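## Task

Set the spice jar, the glass jar and the specimen cup inside the gray tray, each standing upright.

## Robot and tools

Robot: two seven-joint arms, left_arm and right_arm, each ending in a vacuum suction cup instead of fingers. The cup point is the middle of the cup rim (31 mm across) and the cup faces along the cup point's own +z axis. About 3 cm behind the rim the tool widens to roughly 5 cm sideways, so leave room for it near walls and other objects. Because the arm has seven joints, a large twist of the cup can swing the elbow.

Frames: the scene frame has its origin at table height, halfway between the nominal arm bases, +z up, +x out over the table, and left_arm on the +y side (this is not the same as image left). Actual bases: left_arm at (-0.022, +0.372, 0) m, right_arm at (-0.020, -0.272, 0) m, both nearly unrotated. Every hand pose, target and offset is expressed in that arm's own base frame; cameras and the table use the scene frame. Printed positions may be off by a few centimetres, more at long reach.

execute_actions(actions, cameras): actions is a list of actions; each action is a list of up to 15 rows, one row per 1/30 s step, and if there are fewer rows the final one repeats. Every row holds 14 numbers in [-1, 1], always for both arms: left dx, dy, dz, rx, ry, rz, left suction, then right dx, dy, dz, rx, ry, rz, right suction. The six pose numbers are offsets, not poses: they are measured from that arm's Hand target as it was when the action started (not from the previous row), along the arm's base axes, and the turn happens about the Hand target position. Scale: 1.0 equals 0.6 m of travel or 180 degrees; rx, ry, rz form one rotation vector. Sending the same offset again moves further. All six zeros means hold or re-request the current Hand target. Suction is a fraction of full vacuum (1 is about 55 kPa below ambient); 0.05 or less is off; it keeps its last value, so repeat the last number to leave it alone. An empty actions list returns a full status plus all camera images.

move(target, speed, blend, blocking, cameras): target is one 14-number row laid out exactly as above, or a list of up to 15 such rows visited in turn. Every row is an offset from the same starting Hand targets, not from the preceding row. Paths are straight lines, don't avoid obstacles or the other arm, and share a 10 s cap. speed is m/s, 0.002 to 0.5 (default 0.25), one value or one per row; rotation is limited to twice that in rad/s and at most 0.873 rad/s. blend, in metres, rounds corners in a list; 0 stops at each point. blocking=false returns after about 0.5 s while motion continues. Suction changes in later rows are applied when all arms have come to rest there.

wait(seconds 0 to 10) lets time pass with the last commands held. stop brakes a running move. zoom_image(camera, region) enlarges part of the latest image from cam_head_left or cam_head_right; region is [x0, y0, x1, y1] pixels, origin top-left, at most 504 by 504. clear_fault(arm) releases a reported torque fault on left_arm or right_arm. finished_scene(scene) ends the scene, with scene as an integer 1 to 3; issue no further calls in that reply.

Reading results: end_effector_position (m) and end_effector_quat_wxyz are in the arm's base frame. Hand target is the last commanded pose after clipping, the reference for the next offsets; the real cup often stops a little short, and a fresh action (even zeros) asks again. Orientation commands are limited to 32 degrees from the measured orientation per step. suction_measured shows vacuum achieved: near 0 means no seal; part_present flips to 1 at 0.50 and back to 0 below 0.45. The move line reports done, off_target, moving, held or fault, plus limits such as paced (pose clipped) or held (steps withheld). Done means within 3 mm and 2 degrees, but neither done nor off_target says whether something is touched. Joint torques, joint velocities and Flange force (newtons on the end effector axes) reveal contact or load. Cameras: cam_head_left and cam_head_right, each 672x504, fixed above and behind the arms looking at the table.

Picking and placing: turn suction on and press the cup flat onto a smooth top face so the rim seals all the way around, avoiding holes, seams and edges. Under vacuum the cup shortens, so a held item sits up to about 13 mm nearer the tool. To release, lower the item until it rests on the tray floor, switch suction off, pause for the vacuum to fade, then lift at least 20 mm. If the cup sticks to the table, turn suction off.

Avoid: fast moves into contact and targets a few millimetres past a solid surface (the arms are stiff and press very hard), any contact between the two arms or their loads, dropping or flinging items, letting anything leave the table, and torque faults (limits 104.5 N m on the four upper joints, 51.3 N m on the three wrist joints; a stray of over 5 degrees also faults). Motors heat up when holding loads, stretched out or pushing; a MOTOR HOT line appears at 60 °C and at 75 °C the arm sags and stops for 30 to 60 s. Objects may be nudged occasionally, so recheck with cameras.

Each tool is called after "Call:" by a JSON object that holds its "api" and its "payload", one argument or row to a line.

## Session

Call:
{"api": "execute_actions", "payload": {
  "actions": []
}}

Scene clock: 0.00 s.
left_arm: end_effector_position=(+0.6836, +0.0447, +0.2859) suction_measured=0.00 part_present=0 end_effector_quat_wxyz=(+0.190, +0.172, +0.919, -0.299) | right_arm: end_effector_position=(+0.2079, +0.0161, +0.2851) suction_measured=0.01 part_present=0 end_effector_quat_wxyz=(+0.042, +0.644, +0.730, +0.226)
Joint positions: left_arm=[-0.524 0.969 0.463 0.774 0.349 1.37 -3.834] | right_arm=[-0.168 -0.437 0.263 2.431 -0.279 0.809 1.947]
Joint velocities: within noise
Joint torques (N m): no reading
Motor temperatures (°C): left_arm=[36 31 30 32 41 45 44] | right_arm=[34 35 34 32 34 43 38]
Flange force (N): no reading
Hand target: left_arm +0.6836, +0.0447, +0.2859; +0.190, +0.172, +0.919, -0.299 | right_arm +0.2079, +0.0161, +0.2851; +0.042, +0.644, +0.730, +0.226
Tool commands: left_gripper/suction=+0.0 right_gripper/suction=+0.0

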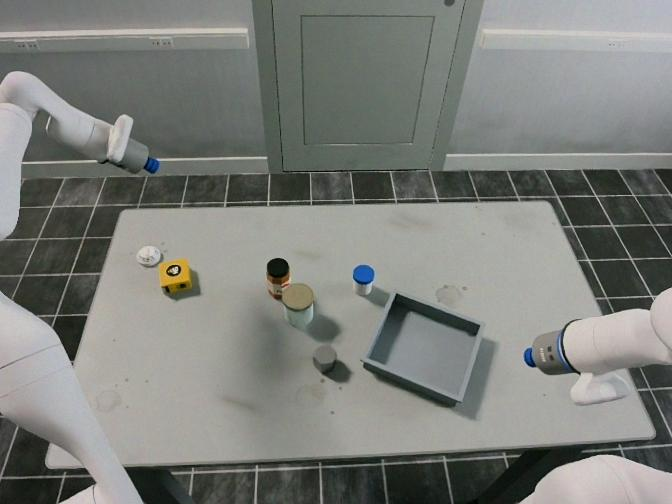

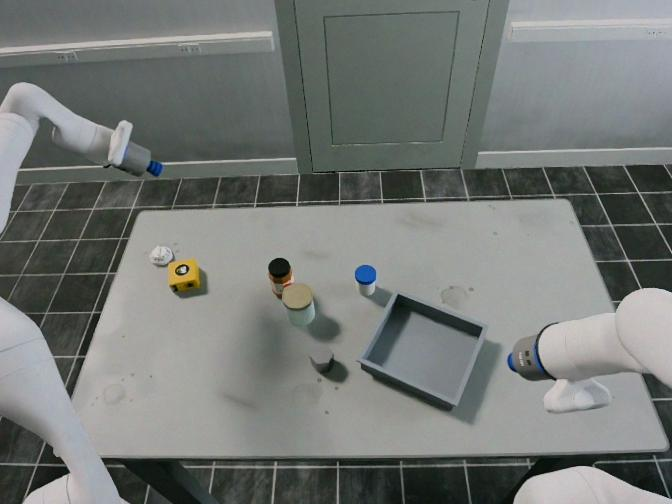

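Call:
{"api": "zoom_image", "payload": {
  "camera": "cam_head_left",
  "region": [250, 240, 410, 360]
}}

Call:
{"api": "zoom_image", "payload": {
  "camera": "cam_head_right",
  "region": [250, 240, 410, 360]
}}

Call:
{"api": "zoom_image", "payload": {
  "camera": "cam_head_left",
  "region": [350, 270, 510, 420]
}}

Scaled by 3.150 from the camera's 672x504 image, which has a finer 960x720 frame.

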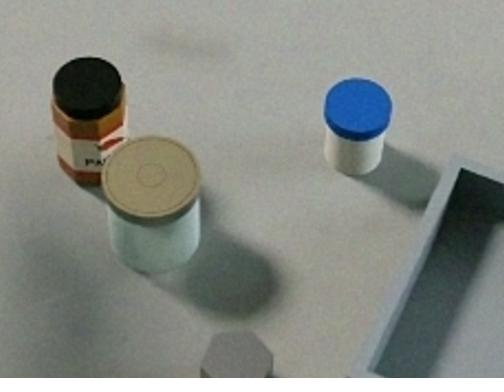

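Scaled by 3.150 from the camera's 672x504 image, which has a finer 960x720 frame.

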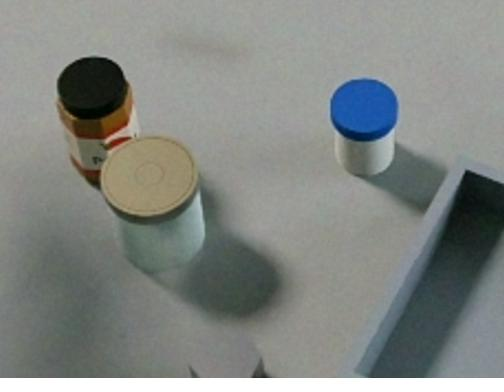

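Scaled by 3.150 from the camera's 672x504 image, which has a finer 960x720 frame.

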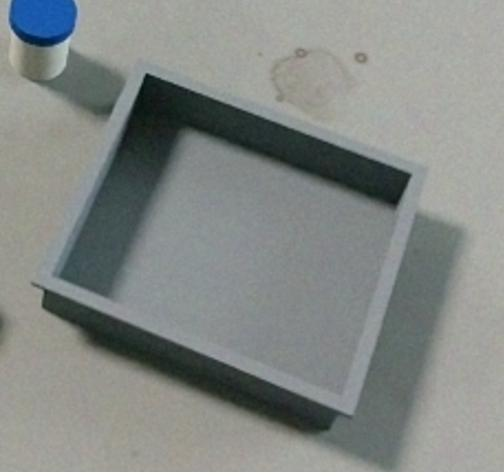

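Call:
{"api": "move", "payload": {
  "target": [0,0,0,0,0,0,0,0.570,0.345,-0.225,-0.0911,0.1162,0,0],
  "speed": 0.35,
  "cameras": ["all"]
}}

Scene clock: 53.47 s.
left_arm: end_effector_position=(+0.6836, +0.0447, +0.2859) suction_measured=0.00 part_present=0 end_effector_quat_wxyz=(+0.190, +0.172, +0.919, -0.299) | right_arm: end_effector_position=(+0.5499, +0.2231, +0.1501) suction_measured=0.01 part_present=0 end_effector_quat_wxyz=(+0.000, +0.661, +0.750, +0.000)
Joint positions: left_arm=[-0.524 0.969 0.463 0.774 0.349 1.37 -3.834] | right_arm=[-0.462 0.836 0.069 1.202 -0.056 1.106 1.307]
Joint torques (N m): left_arm=[1.44 -20.47 2.36 -6.04 1.2 0.11 -0.17] | right_arm=[-0.78 -20 0.72 -5.69 -0.17 -0.07 0.14]
Flange force (N): left_arm=[0.4 0.4 -2.3] | right_arm=[0.1 4.6 -0.5]
Hand target: left_arm +0.6836, +0.0447, +0.2859; +0.190, +0.172, +0.919, -0.299 | right_arm +0.5499, +0.2231, +0.1501; +0.000, +0.661, +0.750, +0.000
Off the commanded pose: left_arm 0.000 m, 0 deg | right_arm 0.000 m, 0 deg.
move: done

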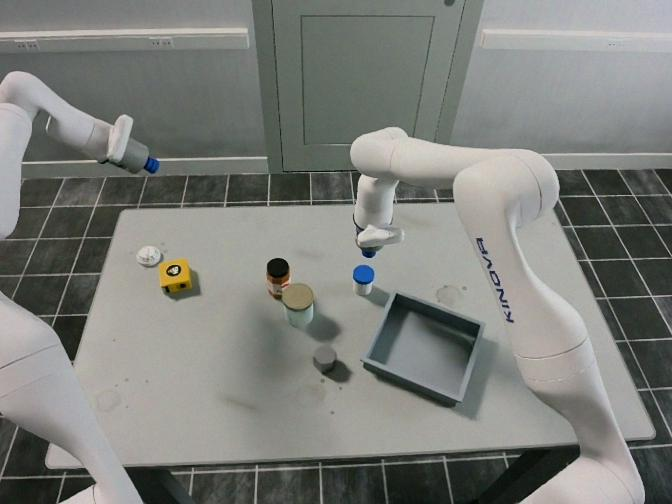

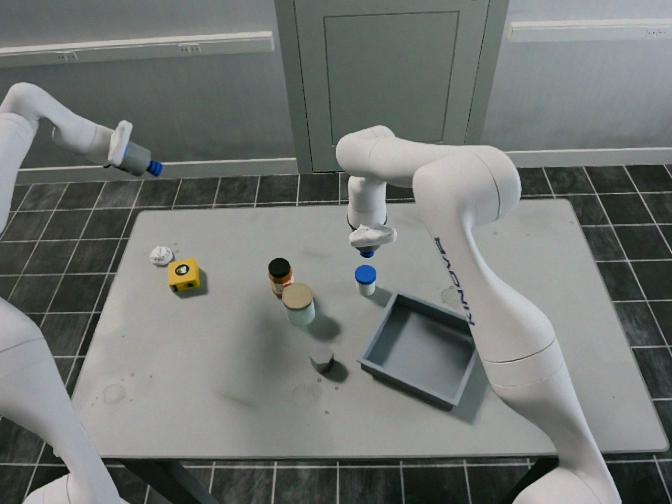

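Call:
{"api": "zoom_image", "payload": {
  "camera": "cam_head_left",
  "region": [330, 220, 410, 310]
}}

Call:
{"api": "zoom_image", "payload": {
  "camera": "cam_head_right",
  "region": [330, 220, 410, 310]
}}

Scaled by 5.600 from the camera's 672x504 image, which has a finer 960x720 frame.

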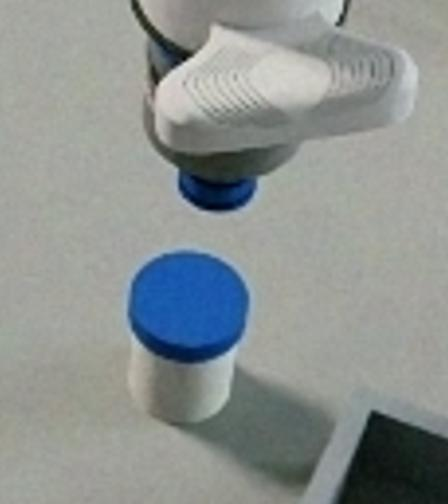

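Scaled by 5.600 from the camera's 672x504 image, which has a finer 960x720 frame.

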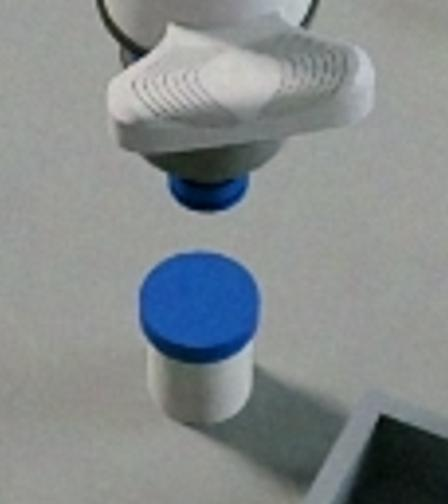

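Call:
{"api": "move", "payload": {
  "target": [0,0,0,0,0,0,0,0.0267,0.0025,-0.117,0,0,0,0],
  "cameras": ["all"]
}}

Call:
{"api": "zoom_image", "payload": {
  "camera": "cam_head_left",
  "region": [330, 220, 410, 310]
}}

Call:
{"api": "zoom_image", "payload": {
  "camera": "cam_head_right",
  "region": [330, 220, 410, 310]
}}

Scene clock: 76.83 s.
left_arm: end_effector_position=(+0.6836, +0.0447, +0.2859) suction_measured=0.00 part_present=0 end_effector_quat_wxyz=(+0.190, +0.172, +0.919, -0.299) | right_arm: end_effector_position=(+0.5659, +0.2246, +0.0799) suction_measured=0.01 part_present=0 end_effector_quat_wxyz=(+0.000, +0.661, +0.750, +0.000)
Joint positions: left_arm=[-0.524 0.969 0.463 0.774 0.349 1.37 -3.834] | right_arm=[-0.449 0.959 0.063 1.187 -0.061 0.998 1.317]
Joint torques (N m): left_arm=[1.48 -20.47 2.33 -5.96 1.19 0.08 -0.2] | right_arm=[-0.7 -21.02 0.81 -5.36 -0.14 -0.1 0.08]
Motor temperatures (°C): left_arm=[36 36 30 32 41 45 44] | right_arm=[34 36 34 33 34 43 38]
Flange force (N): left_arm=[-0.2 0.7 -2.5] | right_arm=[0.1 4.5 0.0]
Hand target: left_arm +0.6836, +0.0447, +0.2859; +0.190, +0.172, +0.919, -0.299 | right_arm +0.5659, +0.2246, +0.0799; +0.000, +0.661, +0.750, +0.000
Off the commanded pose: left_arm 0.000 m, 0 deg | right_arm 0.000 m, 0 deg.
move: done

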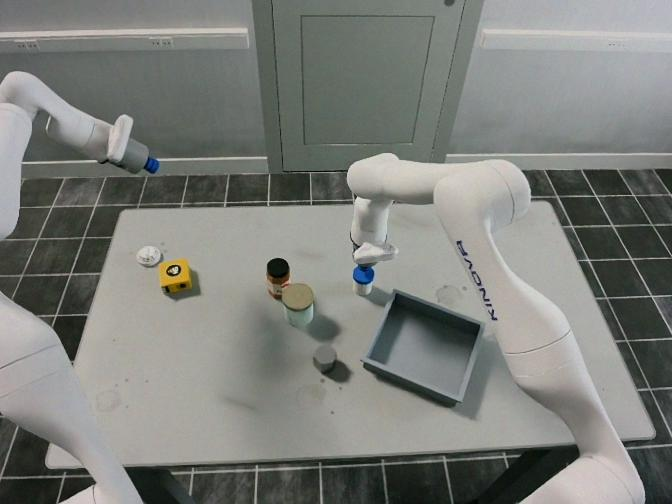

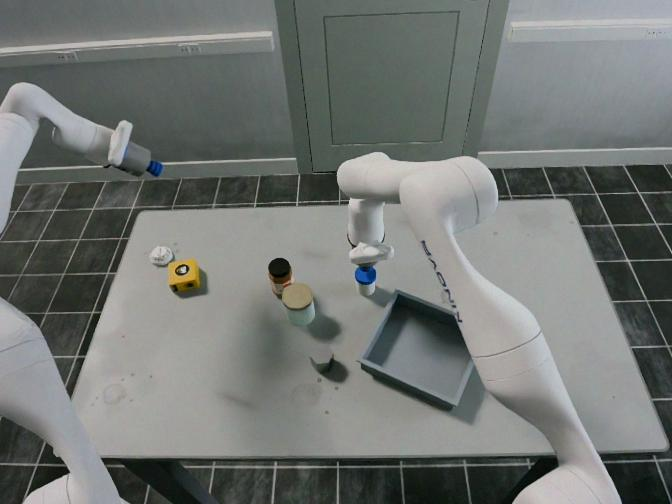

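Scaled by 5.600 from the camera's 672x504 image, which has a finer 960x720 frame.

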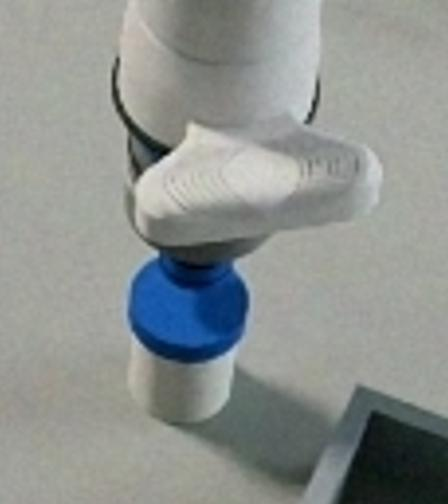

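Scaled by 5.600 from the camera's 672x504 image, which has a finer 960x720 frame.

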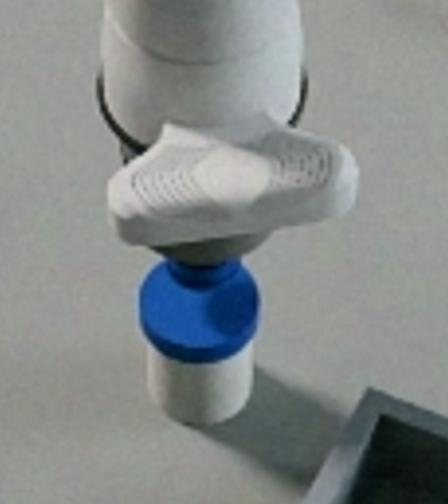

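Call:
{"api": "move", "payload": {
  "target": [0,0,0,0,0,0,0,0,0.005,-0.0417,0,0,0,1],
  "speed": 0.05
}}

Call:
{"api": "wait", "payload": {
  "seconds": 0.3
}}

Scene clock: 88.00 s.
left_arm: end_effector_position=(+0.6836, +0.0447, +0.2859) suction_measured=0.00 part_present=0 end_effector_quat_wxyz=(+0.190, +0.172, +0.919, -0.299) | right_arm: end_effector_position=(+0.5659, +0.2276, +0.0549) suction_measured=0.40 part_present=0 end_effector_quat_wxyz=(+0.000, +0.661, +0.750, +0.000)
Joint positions: left_arm=[-0.524 0.969 0.463 0.774 0.349 1.37 -3.834] | right_arm=[-0.453 0.998 0.061 1.193 -0.062 0.953 1.313]
Joint torques (N m): left_arm=[1.5 -20.46 2.31 -6.08 1.18 0.09 -0.21] | right_arm=[-0.75 -21.29 0.83 -5.24 -0.2 -0.1 0.11]
Flange force (N): left_arm=[0.8 0.2 -2.4] | right_arm=[0.0 4.4 0.3]
Hand target: left_arm +0.6836, +0.0447, +0.2859; +0.190, +0.172, +0.919, -0.299 | right_arm +0.5659, +0.2276, +0.0549; +0.000, +0.661, +0.750, +0.000
Off the commanded pose: left_arm 0.000 m, 0 deg | right_arm 0.000 m, 0 deg.
move: done

Scene clock: 88.30 s.
left_arm: end_effector_position=(+0.6836, +0.0447, +0.2859) suction_measured=0.00 part_present=0 end_effector_quat_wxyz=(+0.190, +0.172, +0.919, -0.299) | right_arm: end_effector_position=(+0.5659, +0.2276, +0.0549) suction_measured=0.79 part_present=1 end_effector_quat_wxyz=(+0.000, +0.661, +0.750, +0.000)
Joint positions: left_arm=[-0.524 0.969 0.463 0.774 0.349 1.37 -3.834] | right_arm=[-0.453 0.998 0.061 1.193 -0.062 0.953 1.313]
Joint torques (N m): left_arm=[1.49 -20.49 2.38 -5.98 1.19 0.09 -0.22] | right_arm=[-0.82 -21.31 0.83 -5.26 -0.19 -0.08 0.11]
Flange force (N): left_arm=[-0.1 0.6 -2.5] | right_arm=[-0.1 4.3 0.4]
Hand target: left_arm +0.6836, +0.0447, +0.2859; +0.190, +0.172, +0.919, -0.299 | right_arm +0.5659, +0.2276, +0.0549; +0.000, +0.661, +0.750, +0.000
Tool commands: left_gripper/suction=+0.0 right_gripper/suction=+1.0
Off the commanded pose: left_arm 0.000 m, 0 deg | right_arm 0.000 m, 0 deg.
wait: 0.30 s; at rest by 0.17 s

Call:
{"api": "move", "payload": {
  "target": [
    [0,0,0,0,0,0,0,0,0,0.155,0,0,0,1],
    [0,0,0,0,0,0,0,-0.340,-0.261,0.155,0,0,0,1],
    [0,0,0,0,0,0,0,-0.340,-0.261,0.06,0,0,0,1]
  ],
  "speed": 0.2,
  "blend": [0.05,0.02,0],
  "cameras": ["all"]
}}

Call:
{"api": "zoom_image", "payload": {
  "camera": "cam_head_left",
  "region": [350, 260, 510, 420]
}}

Call:
{"api": "zoom_image", "payload": {
  "camera": "cam_head_right",
  "region": [350, 260, 510, 420]
}}

Scene clock: 107.00 s.
left_arm: end_effector_position=(+0.6836, +0.0447, +0.2859) suction_measured=0.00 part_present=0 end_effector_quat_wxyz=(+0.190, +0.172, +0.919, -0.299) | right_arm: end_effector_position=(+0.3619, +0.0710, +0.0909) suction_measured=0.96 part_present=1 end_effector_quat_wxyz=(+0.000, +0.661, +0.750, +0.000)
Joint positions: left_arm=[-0.524 0.969 0.463 0.774 0.349 1.37 -3.834] | right_arm=[-0.3 0.548 0.053 2.101 -0.057 0.493 1.491]
Joint torques (N m): left_arm=[1.43 -20.47 2.35 -5.97 1.21 0.12 -0.25] | right_arm=[-0.77 -12.85 0.48 -2.8 -0.14 -0.1 0.11]
Flange force (N): left_arm=[-0.2 0.6 -2.4] | right_arm=[-1.9 2.6 -0.1]
Hand target: left_arm +0.6836, +0.0447, +0.2859; +0.190, +0.172, +0.919, -0.299 | right_arm +0.3619, +0.0710, +0.0909; +0.000, +0.661, +0.750, +0.000
Off the commanded pose: left_arm 0.000 m, 0 deg | right_arm 0.000 m, 0 deg.
move: done; blend cut to 0.0465 m at target 1

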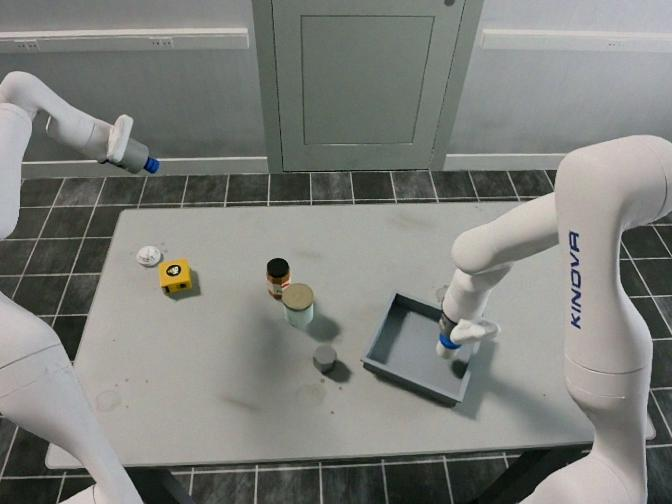

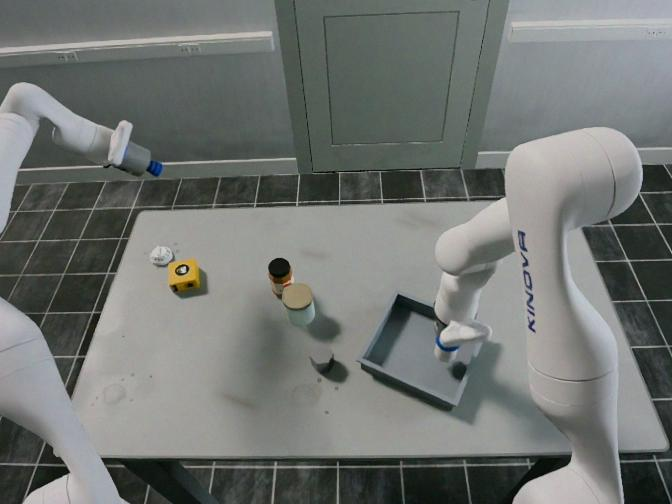

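Scaled by 3.150 from the camera's 672x504 image, which has a finer 960x720 frame.

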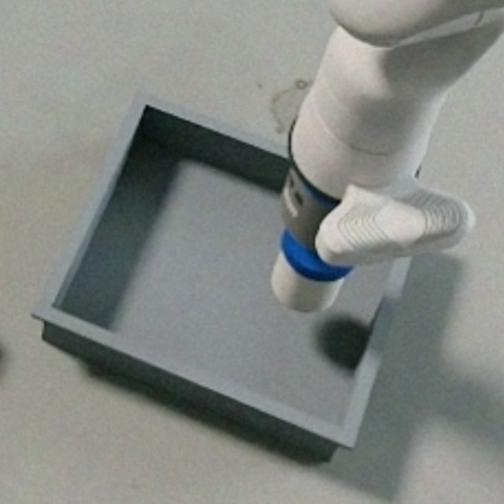

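Scaled by 3.150 from the camera's 672x504 image, which has a finer 960x720 frame.

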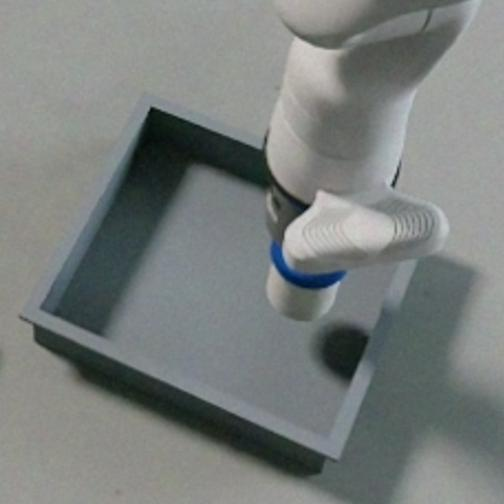

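Call:
{"api": "move", "payload": {
  "target": [0,0,0,0,0,0,0,0,0,-0.0535,0,0,0,1],
  "speed": 0.08
}}

Scene clock: 116.37 s.
left_arm: end_effector_position=(+0.6836, +0.0447, +0.2859) suction_measured=0.00 part_present=0 end_effector_quat_wxyz=(+0.190, +0.172, +0.919, -0.299) | right_arm: end_effector_position=(+0.3619, +0.0710, +0.0588) suction_measured=0.99 part_present=1 end_effector_quat_wxyz=(+0.000, +0.661, +0.750, +0.000)
Joint positions: left_arm=[-0.524 0.969 0.463 0.774 0.349 1.37 -3.834] | right_arm=[-0.292 0.628 0.042 2.12 -0.063 0.395 1.496]
Joint torques (N m): left_arm=[1.45 -20.4 2.34 -5.97 1.21 0.1 -0.19] | right_arm=[-0.79 -13.35 0.47 -2.03 -0.18 -0.07 0.11]
Flange force (N): left_arm=[0.1 0.4 -2.5] | right_arm=[-2.0 2.8 0.0]
Hand target: left_arm +0.6836, +0.0447, +0.2859; +0.190, +0.172, +0.919, -0.299 | right_arm +0.3619, +0.0710, +0.0588; +0.000, +0.661, +0.750, +0.000
Off the commanded pose: left_arm 0.000 m, 0 deg | right_arm 0.000 m, 0 deg.
move: done

Call:
{"api": "move", "payload": {
  "target": [0,0,0,0,0,0,0,0,0,-0.012,0,0,0,1],
  "speed": 0.03
}}

Scene clock: 121.67 s.
left_arm: end_effector_position=(+0.6836, +0.0447, +0.2859) suction_measured=0.00 part_present=0 end_effector_quat_wxyz=(+0.190, +0.172, +0.919, -0.299) | right_arm: end_effector_position=(+0.3619, +0.0710, +0.0516) suction_measured=1.00 part_present=1 end_effector_quat_wxyz=(+0.000, +0.661, +0.750, +0.000)
Joint positions: left_arm=[-0.524 0.969 0.463 0.774 0.349 1.37 -3.834] | right_arm=[-0.29 0.647 0.04 2.123 -0.064 0.373 1.497]
Joint torques (N m): left_arm=[1.51 -20.41 2.33 -6 1.2 0.11 -0.23] | right_arm=[-0.69 -13.48 0.48 -1.92 -0.19 -0.09 0.15]
Flange force (N): left_arm=[0.3 0.3 -2.5] | right_arm=[-1.7 2.7 0.0]
Hand target: left_arm +0.6836, +0.0447, +0.2859; +0.190, +0.172, +0.919, -0.299 | right_arm +0.3619, +0.0710, +0.0516; +0.000, +0.661, +0.750, +0.000
Off the commanded pose: left_arm 0.000 m, 0 deg | right_arm 0.000 m, 0 deg.
move: done

Call:
{"api": "move", "payload": {
  "target": [0,0,0,0,0,0,0,0,0,-0.007,0,0,0,1],
  "speed": 0.03
}}

Scene clock: 124.83 s.
left_arm: end_effector_position=(+0.6836, +0.0447, +0.2859) suction_measured=0.00 part_present=0 end_effector_quat_wxyz=(+0.190, +0.172, +0.919, -0.299) | right_arm: end_effector_position=(+0.3620, +0.0710, +0.0475) suction_measured=0.99 part_present=1 end_effector_quat_wxyz=(+0.000, +0.661, +0.750, +0.000)
Joint positions: left_arm=[-0.524 0.969 0.463 0.774 0.349 1.37 -3.834] | right_arm=[-0.289 0.658 0.038 2.124 -0.064 0.361 1.498]
Joint torques (N m): left_arm=[1.41 -20.46 2.32 -6.01 1.22 0.12 -0.25] | right_arm=[-1.03 14.37 -0.82 2.71 -0.24 -2.24 0.08]
Flange force (N): left_arm=[0.1 0.4 -2.3] | right_arm=[-3.4 -4.8 -81.1]
Hand target: left_arm +0.6836, +0.0447, +0.2859; +0.190, +0.172, +0.919, -0.299 | right_arm +0.3619, +0.0710, +0.0474; +0.000, +0.661, +0.750, +0.000
Off the commanded pose: left_arm 0.000 m, 0 deg | right_arm 0.000 m, 0 deg.
move: done

Call:
{"api": "move", "payload": {
  "target": [
    [0,0,0,0,0,0,0,0,0,0.002,0,0,0,1],
    [0,0,0,0,0,0,0,0,0,0.002,0,0,0,0]
  ]
}}

Call:
{"api": "wait", "payload": {
  "seconds": 0.8
}}

Call:
{"api": "move", "payload": {
  "target": [
    [0,0,0,0,0,0,0,0,0,0.18,0,0,0,0],
    [0,0,0,0,0,0,0,0.2325,0.5187,0.15,0,0,0,0],
    [0,0,0,0,0,0,0,0.2325,0.5187,0.0683,0,0,0,0]
  ],
  "speed": [0.12,0.3,0.2],
  "blend": [0.03,0.02,0],
  "cameras": ["all"]
}}

Call:
{"api": "zoom_image", "payload": {
  "camera": "cam_head_left",
  "region": [260, 240, 350, 330]
}}

Call:
{"api": "zoom_image", "payload": {
  "camera": "cam_head_right",
  "region": [260, 240, 350, 330]
}}

Scene clock: 139.50 s.
left_arm: end_effector_position=(+0.6836, +0.0447, +0.2859) suction_measured=0.00 part_present=0 end_effector_quat_wxyz=(+0.190, +0.172, +0.919, -0.299) | right_arm: end_effector_position=(+0.3619, +0.0710, +0.0486) suction_measured=0.01 part_present=0 end_effector_quat_wxyz=(+0.000, +0.661, +0.750, +0.000)
Joint positions: left_arm=[-0.524 0.969 0.463 0.774 0.349 1.37 -3.834] | right_arm=[-0.29 0.655 0.039 2.124 -0.064 0.364 1.498]
Joint torques (N m): left_arm=[1.45 -20.37 2.31 -6.05 1.22 0.09 -0.21] | right_arm=[-1 4.28 -0.34 1.37 -0.23 -1.29 0.12]
Flange force (N): left_arm=[0.6 0.1 -2.4] | right_arm=[-3.0 -1.6 -51.3]
Hand target: left_arm +0.6836, +0.0447, +0.2859; +0.190, +0.172, +0.919, -0.299 | right_arm +0.3619, +0.0710, +0.0486; +0.000, +0.661, +0.750, +0.000
Off the commanded pose: left_arm 0.000 m, 0 deg | right_arm 0.000 m, 0 deg.
move: done

Scene clock: 140.30 s.
left_arm: end_effector_position=(+0.6836, +0.0447, +0.2859) suction_measured=0.00 part_present=0 end_effector_quat_wxyz=(+0.190, +0.172, +0.919, -0.299) | right_arm: end_effector_position=(+0.3619, +0.0710, +0.0486) suction_measured=0.01 part_present=0 end_effector_quat_wxyz=(+0.000, +0.661, +0.750, +0.000)
Joint positions: left_arm=[-0.524 0.969 0.463 0.774 0.349 1.37 -3.834] | right_arm=[-0.29 0.655 0.039 2.124 -0.064 0.364 1.498]
Joint torques (N m): left_arm=[1.49 -20.39 2.34 -6.05 1.22 0.08 -0.21] | right_arm=[-1.03 4.5 -0.33 1.59 -0.26 -1.24 0.13]
Flange force (N): left_arm=[0.6 0.2 -2.5] | right_arm=[-3.0 -1.2 -51.8]
Hand target: left_arm +0.6836, +0.0447, +0.2859; +0.190, +0.172, +0.919, -0.299 | right_arm +0.3619, +0.0710, +0.0486; +0.000, +0.661, +0.750, +0.000
Tool commands: left_gripper/suction=+0.0 right_gripper/suction=+0.0
Off the commanded pose: left_arm 0.000 m, 0 deg | right_arm 0.000 m, 0 deg.
wait: 0.80 s; at rest by 0.17 s

Scene clock: 142.93 s.
left_arm: end_effector_position=(+0.6836, +0.0447, +0.2859) suction_measured=0.00 part_present=0 end_effector_quat_wxyz=(+0.190, +0.172, +0.919, -0.299) | right_arm: end_effector_position=(+0.5014, +0.3822, +0.0896) suction_measured=0.01 part_present=0 end_effector_quat_wxyz=(+0.000, +0.661, +0.750, +0.000)
Joint positions: left_arm=[-0.524 0.969 0.463 0.774 0.349 1.37 -3.834] | right_arm=[-0.712 0.995 0.047 1.068 -0.044 1.08 1.032]
Joint torques (N m): left_arm=[1.47 -20.51 2.34 -5.99 1.19 0.09 -0.16] | right_arm=[-0.69 -21.67 0.64 -5.62 -0.2 -0.09 0.08]
Flange force (N): left_arm=[0.0 0.7 -2.4] | right_arm=[1.7 4.8 -0.1]
Hand target: left_arm +0.6836, +0.0447, +0.2859; +0.190, +0.172, +0.919, -0.299 | right_arm +0.5014, +0.3822, +0.0896; +0.000, +0.661, +0.750, +0.000
Off the commanded pose: left_arm 0.000 m, 0 deg | right_arm 0.000 m, 0 deg.
move: done

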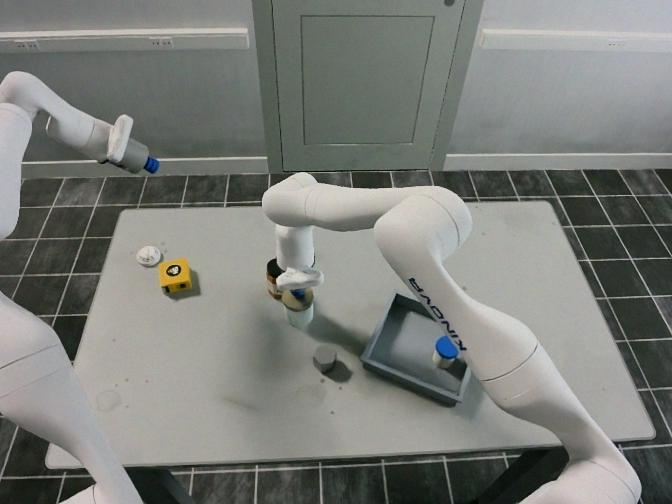

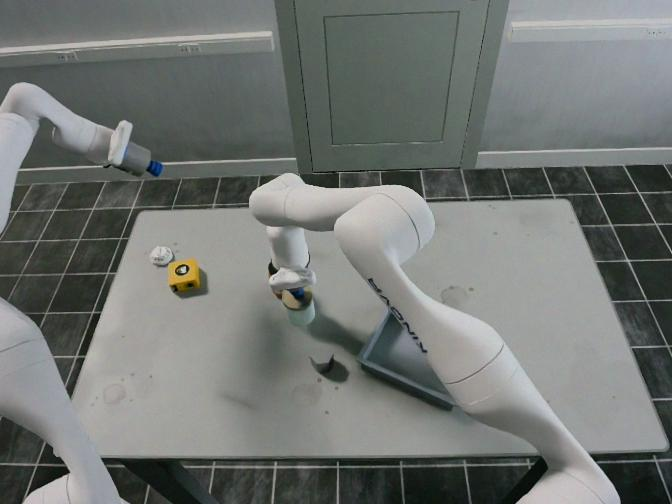

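Scaled by 5.600 from the camera's 672x504 image, which has a finer 960x720 frame.

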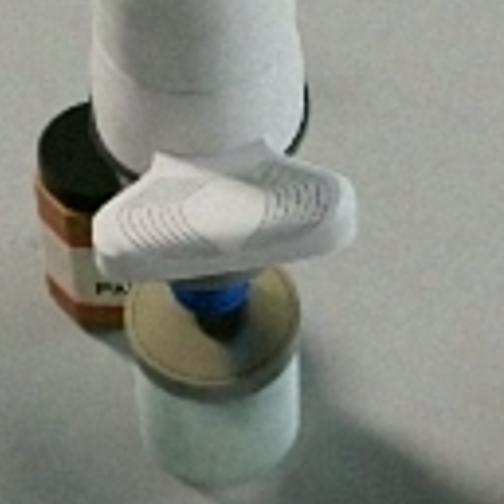

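Scaled by 5.600 from the camera's 672x504 image, which has a finer 960x720 frame.

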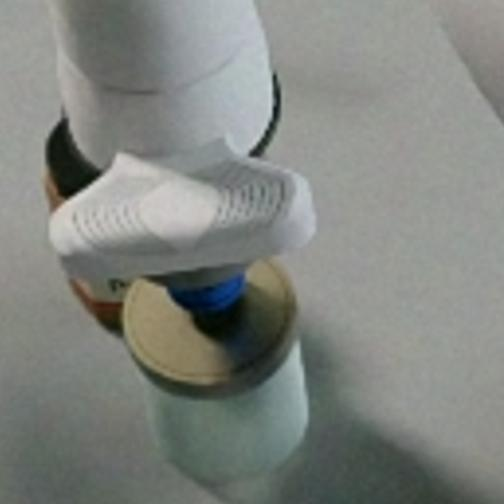

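Call:
{"api": "move", "payload": {
  "target": [0,0,0,0,0,0,0,0,0,-0.0327,0,0,0,1],
  "speed": 0.06
}}

Call:
{"api": "wait", "payload": {
  "seconds": 0.3
}}

Scene clock: 149.77 s.
left_arm: end_effector_position=(+0.6836, +0.0447, +0.2859) suction_measured=0.00 part_present=0 end_effector_quat_wxyz=(+0.190, +0.172, +0.919, -0.299) | right_arm: end_effector_position=(+0.5014, +0.3822, +0.0699) suction_measured=0.53 part_present=1 end_effector_quat_wxyz=(+0.000, +0.661, +0.750, +0.000)
Joint positions: left_arm=[-0.524 0.969 0.463 0.774 0.349 1.37 -3.834] | right_arm=[-0.711 1.021 0.046 1.08 -0.044 1.042 1.032]
Joint torques (N m): left_arm=[1.44 -20.48 2.33 -5.95 1.25 0.09 -0.19] | right_arm=[-0.74 -22.74 0.7 -5.99 -0.21 -0.11 0.12]
Flange force (N): left_arm=[-0.3 0.7 -2.5] | right_arm=[1.4 4.4 1.5]
Hand target: left_arm +0.6836, +0.0447, +0.2859; +0.190, +0.172, +0.919, -0.299 | right_arm +0.5014, +0.3822, +0.0700; +0.000, +0.661, +0.750, +0.000
Off the commanded pose: left_arm 0.000 m, 0 deg | right_arm 0.000 m, 0 deg.
move: done

Scene clock: 150.07 s.
left_arm: end_effector_position=(+0.6836, +0.0447, +0.2859) suction_measured=0.00 part_present=0 end_effector_quat_wxyz=(+0.190, +0.172, +0.919, -0.299) | right_arm: end_effector_position=(+0.5014, +0.3822, +0.0699) suction_measured=0.84 part_present=1 end_effector_quat_wxyz=(+0.000, +0.661, +0.750, +0.000)
Joint positions: left_arm=[-0.524 0.969 0.463 0.774 0.349 1.37 -3.834] | right_arm=[-0.711 1.021 0.046 1.08 -0.044 1.042 1.032]
Joint torques (N m): left_arm=[1.45 -20.41 2.32 -5.95 1.22 0.08 -0.22] | right_arm=[-0.74 -22.81 0.82 -6.02 -0.23 -0.12 0.12]
Flange force (N): left_arm=[-0.2 0.6 -2.6] | right_arm=[1.4 4.4 1.6]
Hand target: left_arm +0.6836, +0.0447, +0.2859; +0.190, +0.172, +0.919, -0.299 | right_arm +0.5014, +0.3822, +0.0700; +0.000, +0.661, +0.750, +0.000
Tool commands: left_gripper/suction=+0.0 right_gripper/suction=+1.0
Off the commanded pose: left_arm 0.000 m, 0 deg | right_arm 0.000 m, 0 deg.
wait: 0.30 s; at rest by 0.17 s

Call:
{"api": "move", "payload": {
  "target": [
    [0,0,0,0,0,0,0,0,0,0.15,0,0,0,1],
    [0,0,0,0,0,0,0,-0.2102,-0.3552,0.15,0,0,0,1],
    [0,0,0,0,0,0,0,-0.2102,-0.3552,0.02,0,0,0,1]
  ],
  "speed": [0.15,0.22,0.15],
  "blend": [0.03,0.02,0]
}}

Call:
{"api": "move", "payload": {
  "target": [0,0,0,0,0,0,0,0,0,-0.0285,0,0,0,1],
  "speed": 0.03,
  "cameras": ["all"]
}}

Scene clock: 162.00 s.
left_arm: end_effector_position=(+0.6836, +0.0447, +0.2859) suction_measured=0.00 part_present=0 end_effector_quat_wxyz=(+0.190, +0.172, +0.919, -0.299) | right_arm: end_effector_position=(+0.3753, +0.1691, +0.0820) suction_measured=1.00 part_present=1 end_effector_quat_wxyz=(+0.000, +0.661, +0.750, +0.000)
Joint positions: left_arm=[-0.524 0.969 0.463 0.774 0.349 1.37 -3.834] | right_arm=[-0.511 0.625 0.039 1.966 -0.042 0.552 1.252]
Joint torques (N m): left_arm=[1.49 -20.44 2.3 -6.05 1.21 0.09 -0.19] | right_arm=[-0.7 -14.63 0.51 -3.37 -0.25 -0.1 0.07]
Flange force (N): left_arm=[0.6 0.2 -2.4] | right_arm=[-1.0 2.5 0.6]
Hand target: left_arm +0.6836, +0.0447, +0.2859; +0.190, +0.172, +0.919, -0.299 | right_arm +0.3753, +0.1691, +0.0820; +0.000, +0.661, +0.750, +0.000
Off the commanded pose: left_arm 0.000 m, 0 deg | right_arm 0.000 m, 0 deg.
move: done

Scene clock: 162.83 s.
left_arm: end_effector_position=(+0.6836, +0.0447, +0.2859) suction_measured=0.00 part_present=0 end_effector_quat_wxyz=(+0.190, +0.172, +0.919, -0.299) | right_arm: end_effector_position=(+0.3754, +0.1691, +0.0650) suction_measured=0.96 part_present=1 end_effector_quat_wxyz=(+0.000, +0.661, +0.750, +0.000)
Joint positions: left_arm=[-0.524 0.969 0.463 0.774 0.349 1.37 -3.834] | right_arm=[-0.509 0.663 0.035 1.975 -0.044 0.505 1.254]
Joint torques (N m): left_arm=[1.45 -20.48 2.39 -5.99 1.18 0.09 -0.2] | right_arm=[-1.39 12.35 -0.93 0.91 -0.34 -3.59 0.12]
Flange force (N): left_arm=[0.0 0.6 -2.4] | right_arm=[-6.4 -9.5 -72.4]
Hand target: left_arm +0.6836, +0.0447, +0.2859; +0.190, +0.172, +0.919, -0.299 | right_arm +0.3753, +0.1691, +0.0649; +0.000, +0.661, +0.750, +0.000
Off the commanded pose: left_arm 0.000 m, 0 deg | right_arm 0.000 m, 0 deg.
move: done

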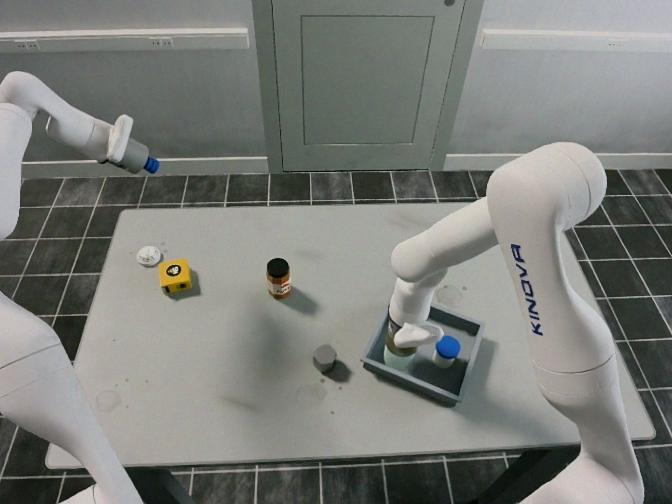

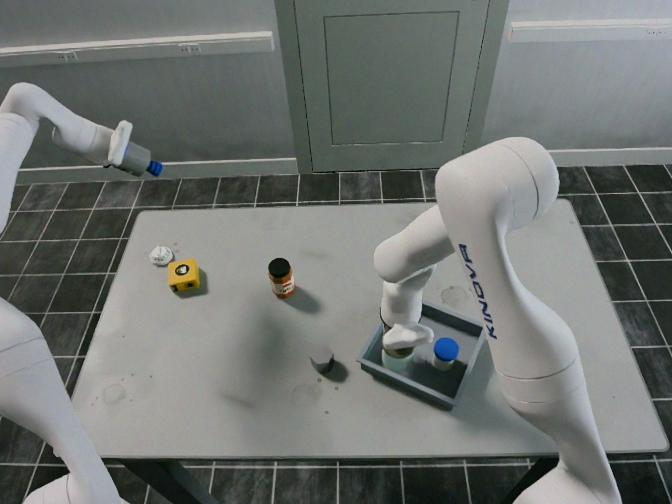

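Call:
{"api": "move", "payload": {
  "target": [
    [0,0,0,0,0,0,0,0,0,0.0025,0,0,0,1],
    [0,0,0,0,0,0,0,0,0,0.0025,0,0,0,0]
  ]
}}

Call:
{"api": "wait", "payload": {
  "seconds": 0.5
}}

Call:
{"api": "move", "payload": {
  "target": [
    [0,0,0,0,0,0,0,0,0,0.18,0,0,0,0],
    [0,0,0,0,0,0,0,0.332,0.4273,0.18,0,0,0,0],
    [0,0,0,0,0,0,0,0.332,0.4273,0.0635,0,0,0,0]
  ],
  "speed": [0.12,0.3,0.2],
  "blend": [0.03,0.02,0],
  "cameras": ["all"]
}}

Call:
{"api": "zoom_image", "payload": {
  "camera": "cam_head_left",
  "region": [240, 230, 330, 320]
}}

Call:
{"api": "zoom_image", "payload": {
  "camera": "cam_head_right",
  "region": [240, 230, 330, 320]
}}

Call:
{"api": "zoom_image", "payload": {
  "camera": "cam_head_left",
  "region": [350, 260, 510, 420]
}}

Scene clock: 174.33 s.
left_arm: end_effector_position=(+0.6836, +0.0447, +0.2859) suction_measured=0.00 part_present=0 end_effector_quat_wxyz=(+0.190, +0.172, +0.919, -0.299) | right_arm: end_effector_position=(+0.3753, +0.1691, +0.0664) suction_measured=0.01 part_present=0 end_effector_quat_wxyz=(+0.000, +0.661, +0.750, +0.000)
Joint positions: left_arm=[-0.524 0.969 0.463 0.774 0.349 1.37 -3.834] | right_arm=[-0.509 0.66 0.036 1.974 -0.044 0.509 1.254]
Joint torques (N m): left_arm=[1.5 -20.52 2.36 -6.03 1.22 0.07 -0.22] | right_arm=[-1.32 -2.5 -0.39 -1.12 -0.33 -1.68 0.06]
Motor temperatures (°C): left_arm=[36 41 30 32 41 45 44] | right_arm=[34 38 34 33 34 43 38]
Flange force (N): left_arm=[0.2 0.6 -2.4] | right_arm=[-4.2 -2.2 -32.6]
Hand target: left_arm +0.6836, +0.0447, +0.2859; +0.190, +0.172, +0.919, -0.299 | right_arm +0.3753, +0.1691, +0.0664; +0.000, +0.661, +0.750, +0.000
Off the commanded pose: left_arm 0.000 m, 0 deg | right_arm 0.000 m, 0 deg.
move: done

Scene clock: 174.83 s.
left_arm: end_effector_position=(+0.6836, +0.0447, +0.2859) suction_measured=0.00 part_present=0 end_effector_quat_wxyz=(+0.190, +0.172, +0.919, -0.299) | right_arm: end_effector_position=(+0.3753, +0.1691, +0.0664) suction_measured=0.01 part_present=0 end_effector_quat_wxyz=(+0.000, +0.661, +0.750, +0.000)
Joint positions: left_arm=[-0.524 0.969 0.463 0.774 0.349 1.37 -3.834] | right_arm=[-0.509 0.66 0.036 1.974 -0.044 0.509 1.254]
Joint torques (N m): left_arm=[1.48 -20.45 2.34 -6.01 1.22 0.1 -0.23] | right_arm=[-1.22 -2.3 -0.45 -1.03 -0.35 -1.6 0.13]
Flange force (N): left_arm=[0.2 0.4 -2.4] | right_arm=[-3.8 -2.4 -32.9]
Hand target: left_arm +0.6836, +0.0447, +0.2859; +0.190, +0.172, +0.919, -0.299 | right_arm +0.3753, +0.1691, +0.0664; +0.000, +0.661, +0.750, +0.000
Tool commands: left_gripper/suction=+0.0 right_gripper/suction=+0.0
Off the commanded pose: left_arm 0.000 m, 0 deg | right_arm 0.000 m, 0 deg.
wait: 0.50 s; at rest by 0.17 s

Scene clock: 177.67 s.
left_arm: end_effector_position=(+0.6836, +0.0447, +0.2859) suction_measured=0.00 part_present=0 end_effector_quat_wxyz=(+0.190, +0.172, +0.919, -0.299) | right_arm: end_effector_position=(+0.5745, +0.4255, +0.1045) suction_measured=0.01 part_present=0 end_effector_quat_wxyz=(+0.000, +0.661, +0.750, +0.000)
Joint positions: left_arm=[-0.524 0.969 0.463 0.774 0.349 1.37 -3.834] | right_arm=[-0.682 1.269 0.056 0.398 -0.053 1.476 1.036]
Joint torques (N m): left_arm=[1.46 -20.42 2.29 -5.96 1.23 0.07 -0.21] | right_arm=[-0.68 -24.62 0.6 -6.5 -0.22 -0.12 0.11]
Flange force (N): left_arm=[-0.1 0.6 -2.6] | right_arm=no reading
Hand target: left_arm +0.6836, +0.0447, +0.2859; +0.190, +0.172, +0.919, -0.299 | right_arm +0.5745, +0.4255, +0.1044; +0.000, +0.661, +0.750, +0.000
Off the commanded pose: left_arm 0.000 m, 0 deg | right_arm 0.000 m, 0 deg.
move: done

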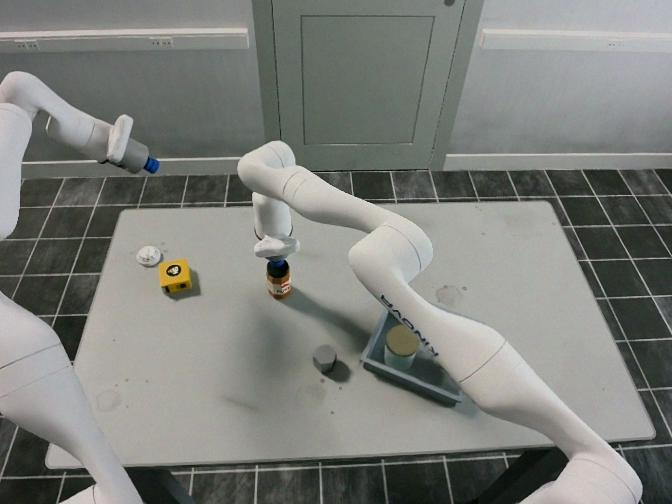

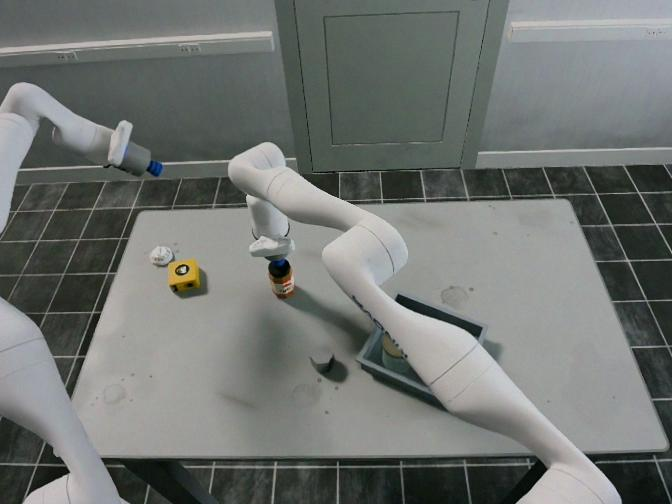

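Scaled by 5.600 from the camera's 672x504 image, which has a finer 960x720 frame.

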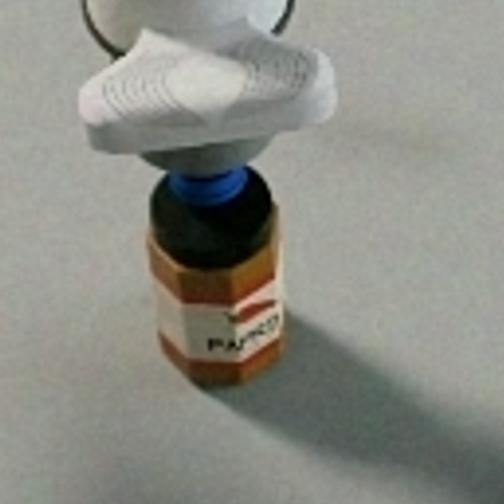

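Scaled by 5.600 from the camera's 672x504 image, which has a finer 960x720 frame.

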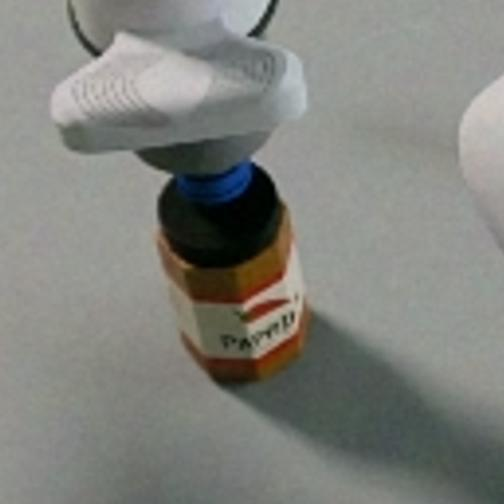

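Scaled by 3.150 from the camera's 672x504 image, which has a finer 960x720 frame.

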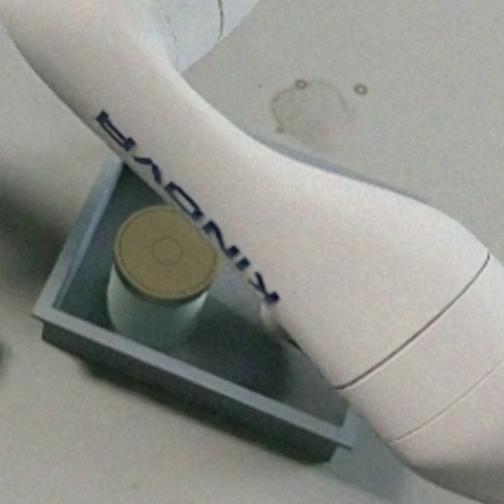

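Call:
{"api": "move", "payload": {
  "target": [0,0,0,0,0,0,0,0,-0.0033,-0.0292,0,0,0,1],
  "speed": 0.06
}}

Call:
{"api": "wait", "payload": {
  "seconds": 0.4
}}

Scene clock: 189.47 s.
left_arm: end_effector_position=(+0.6836, +0.0447, +0.2859) suction_measured=0.00 part_present=0 end_effector_quat_wxyz=(+0.190, +0.172, +0.919, -0.299) | right_arm: end_effector_position=(+0.5745, +0.4235, +0.0869) suction_measured=0.53 part_present=1 end_effector_quat_wxyz=(+0.000, +0.661, +0.750, +0.000)
Joint positions: left_arm=[-0.524 0.969 0.463 0.774 0.349 1.37 -3.834] | right_arm=[-0.681 1.274 0.055 0.442 -0.052 1.427 1.04]
Joint torques (N m): left_arm=[1.49 -20.41 2.22 -6.03 1.19 0.11 -0.18] | right_arm=[-0.75 -25.03 0.65 -6.65 -0.23 -0.1 0.09]
Flange force (N): left_arm=[0.6 0.2 -2.4] | right_arm=no reading
Hand target: left_arm +0.6836, +0.0447, +0.2859; +0.190, +0.172, +0.919, -0.299 | right_arm +0.5745, +0.4235, +0.0869; +0.000, +0.661, +0.750, +0.000
Off the commanded pose: left_arm 0.000 m, 0 deg | right_arm 0.000 m, 0 deg.
move: done

Scene clock: 189.87 s.
left_arm: end_effector_position=(+0.6836, +0.0447, +0.2859) suction_measured=0.00 part_present=0 end_effector_quat_wxyz=(+0.190, +0.172, +0.919, -0.299) | right_arm: end_effector_position=(+0.5745, +0.4235, +0.0869) suction_measured=0.91 part_present=1 end_effector_quat_wxyz=(+0.000, +0.661, +0.750, +0.000)
Joint positions: left_arm=[-0.524 0.969 0.463 0.774 0.349 1.37 -3.834] | right_arm=[-0.681 1.274 0.055 0.442 -0.052 1.427 1.04]
Joint torques (N m): left_arm=[1.52 -20.44 2.34 -6.05 1.2 0.07 -0.24] | right_arm=[-0.71 -24.98 0.68 -6.61 -0.2 -0.1 0.09]
Flange force (N): left_arm=[0.5 0.3 -2.5] | right_arm=no reading
Hand target: left_arm +0.6836, +0.0447, +0.2859; +0.190, +0.172, +0.919, -0.299 | right_arm +0.5745, +0.4235, +0.0869; +0.000, +0.661, +0.750, +0.000
Tool commands: left_gripper/suction=+0.0 right_gripper/suction=+1.0
Off the commanded pose: left_arm 0.000 m, 0 deg | right_arm 0.000 m, 0 deg.
wait: 0.40 s; at rest by 0.17 s

Call:
{"api": "move", "payload": {
  "target": [
    [0,0,0,0,0,0,0,0,0,0.05,0,0,0,1],
    [0,0,0,0,0,0,0,-0.08,-0.1819,0.15,0,0,0,1],
    [0,0,0,0,0,0,0,-0.2135,-0.4852,0.15,0,0,0,1],
    [0,0,0,0,0,0,0,-0.2135,-0.4852,0.018,0,0,0,1],
    [0,0,0,0,0,0,0,-0.2135,-0.4852,-0.002,0,0,0,1]
  ],
  "speed": [0.12,0.22,0.22,0.15,0.03],
  "blend": [0.015,0.03,0.02,0.003,0],
  "cameras": ["all"]
}}

Call:
{"api": "zoom_image", "payload": {
  "camera": "cam_head_left",
  "region": [350, 260, 510, 420]
}}

Scene clock: 205.97 s.
left_arm: end_effector_position=(+0.6836, +0.0447, +0.2859) suction_measured=0.00 part_present=0 end_effector_quat_wxyz=(+0.190, +0.172, +0.919, -0.299) | right_arm: end_effector_position=(+0.4464, +0.1324, +0.0857) suction_measured=1.00 part_present=1 end_effector_quat_wxyz=(+0.000, +0.661, +0.750, +0.000)
Joint positions: left_arm=[-0.524 0.969 0.463 0.774 0.349 1.37 -3.834] | right_arm=[-0.371 0.695 0.044 1.776 -0.044 0.672 1.394]
Joint torques (N m): left_arm=[1.45 -20.46 2.36 -6 1.23 0.1 -0.19] | right_arm=[-0.74 -16.26 0.51 -3.97 -0.23 -0.06 0.08]
Flange force (N): left_arm=[0.1 0.5 -2.4] | right_arm=[-1.1 2.7 0.4]
Hand target: left_arm +0.6836, +0.0447, +0.2859; +0.190, +0.172, +0.919, -0.299 | right_arm +0.4464, +0.1324, +0.0857; +0.000, +0.661, +0.750, +0.000
Off the commanded pose: left_arm 0.000 m, 0 deg | right_arm 0.000 m, 0 deg.
move: done

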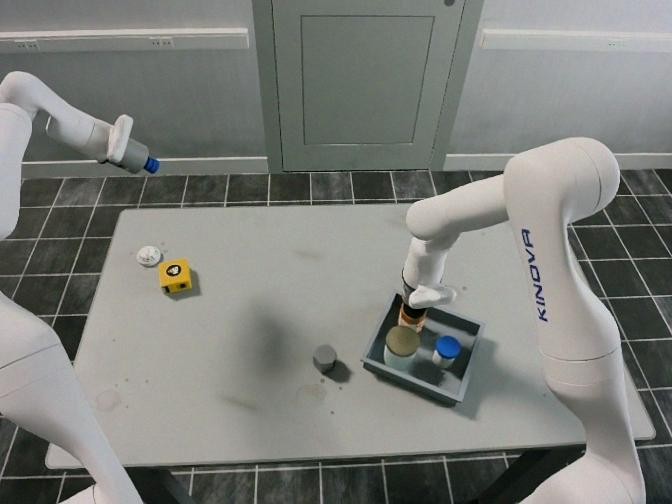

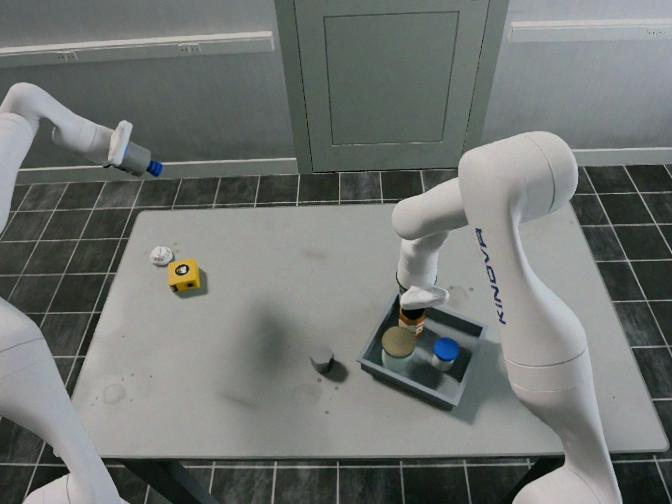

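Scaled by 3.150 from the camera's 672x504 image, which has a finer 960x720 frame.

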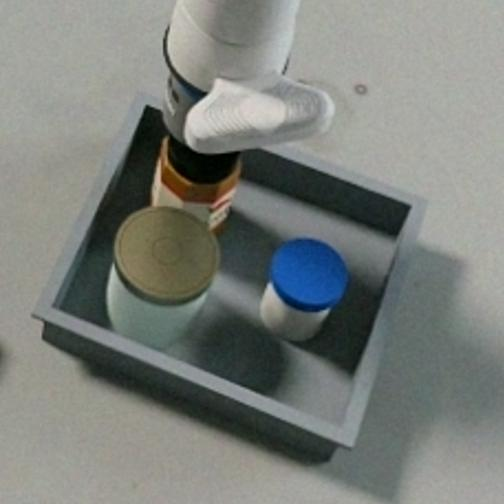

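Call:
{"api": "move", "payload": {
  "target": [0,0,0,0,0,0,0,0,0,-0.006,0,0,0,1],
  "speed": 0.02
}}

Scene clock: 211.40 s.
left_arm: end_effector_position=(+0.6836, +0.0447, +0.2859) suction_measured=0.00 part_present=0 end_effector_quat_wxyz=(+0.190, +0.172, +0.919, -0.299) | right_arm: end_effector_position=(+0.4465, +0.1324, +0.0822) suction_measured=0.99 part_present=1 end_effector_quat_wxyz=(+0.000, +0.661, +0.750, +0.000)
Joint positions: left_arm=[-0.524 0.969 0.463 0.774 0.349 1.37 -3.834] | right_arm=[-0.371 0.702 0.043 1.778 -0.044 0.663 1.394]
Joint torques (N m): left_arm=[1.47 -20.4 2.28 -6 1.19 0.14 -0.14] | right_arm=[-1.07 -0.85 -0.22 1.22 -0.27 -1.02 0.1]
Flange force (N): left_arm=[0.6 0.3 -2.4] | right_arm=[-2.2 0.3 -34.6]
Hand target: left_arm +0.6836, +0.0447, +0.2859; +0.190, +0.172, +0.919, -0.299 | right_arm +0.4464, +0.1324, +0.0821; +0.000, +0.661, +0.750, +0.000
Off the commanded pose: left_arm 0.000 m, 0 deg | right_arm 0.000 m, 0 deg.
move: done


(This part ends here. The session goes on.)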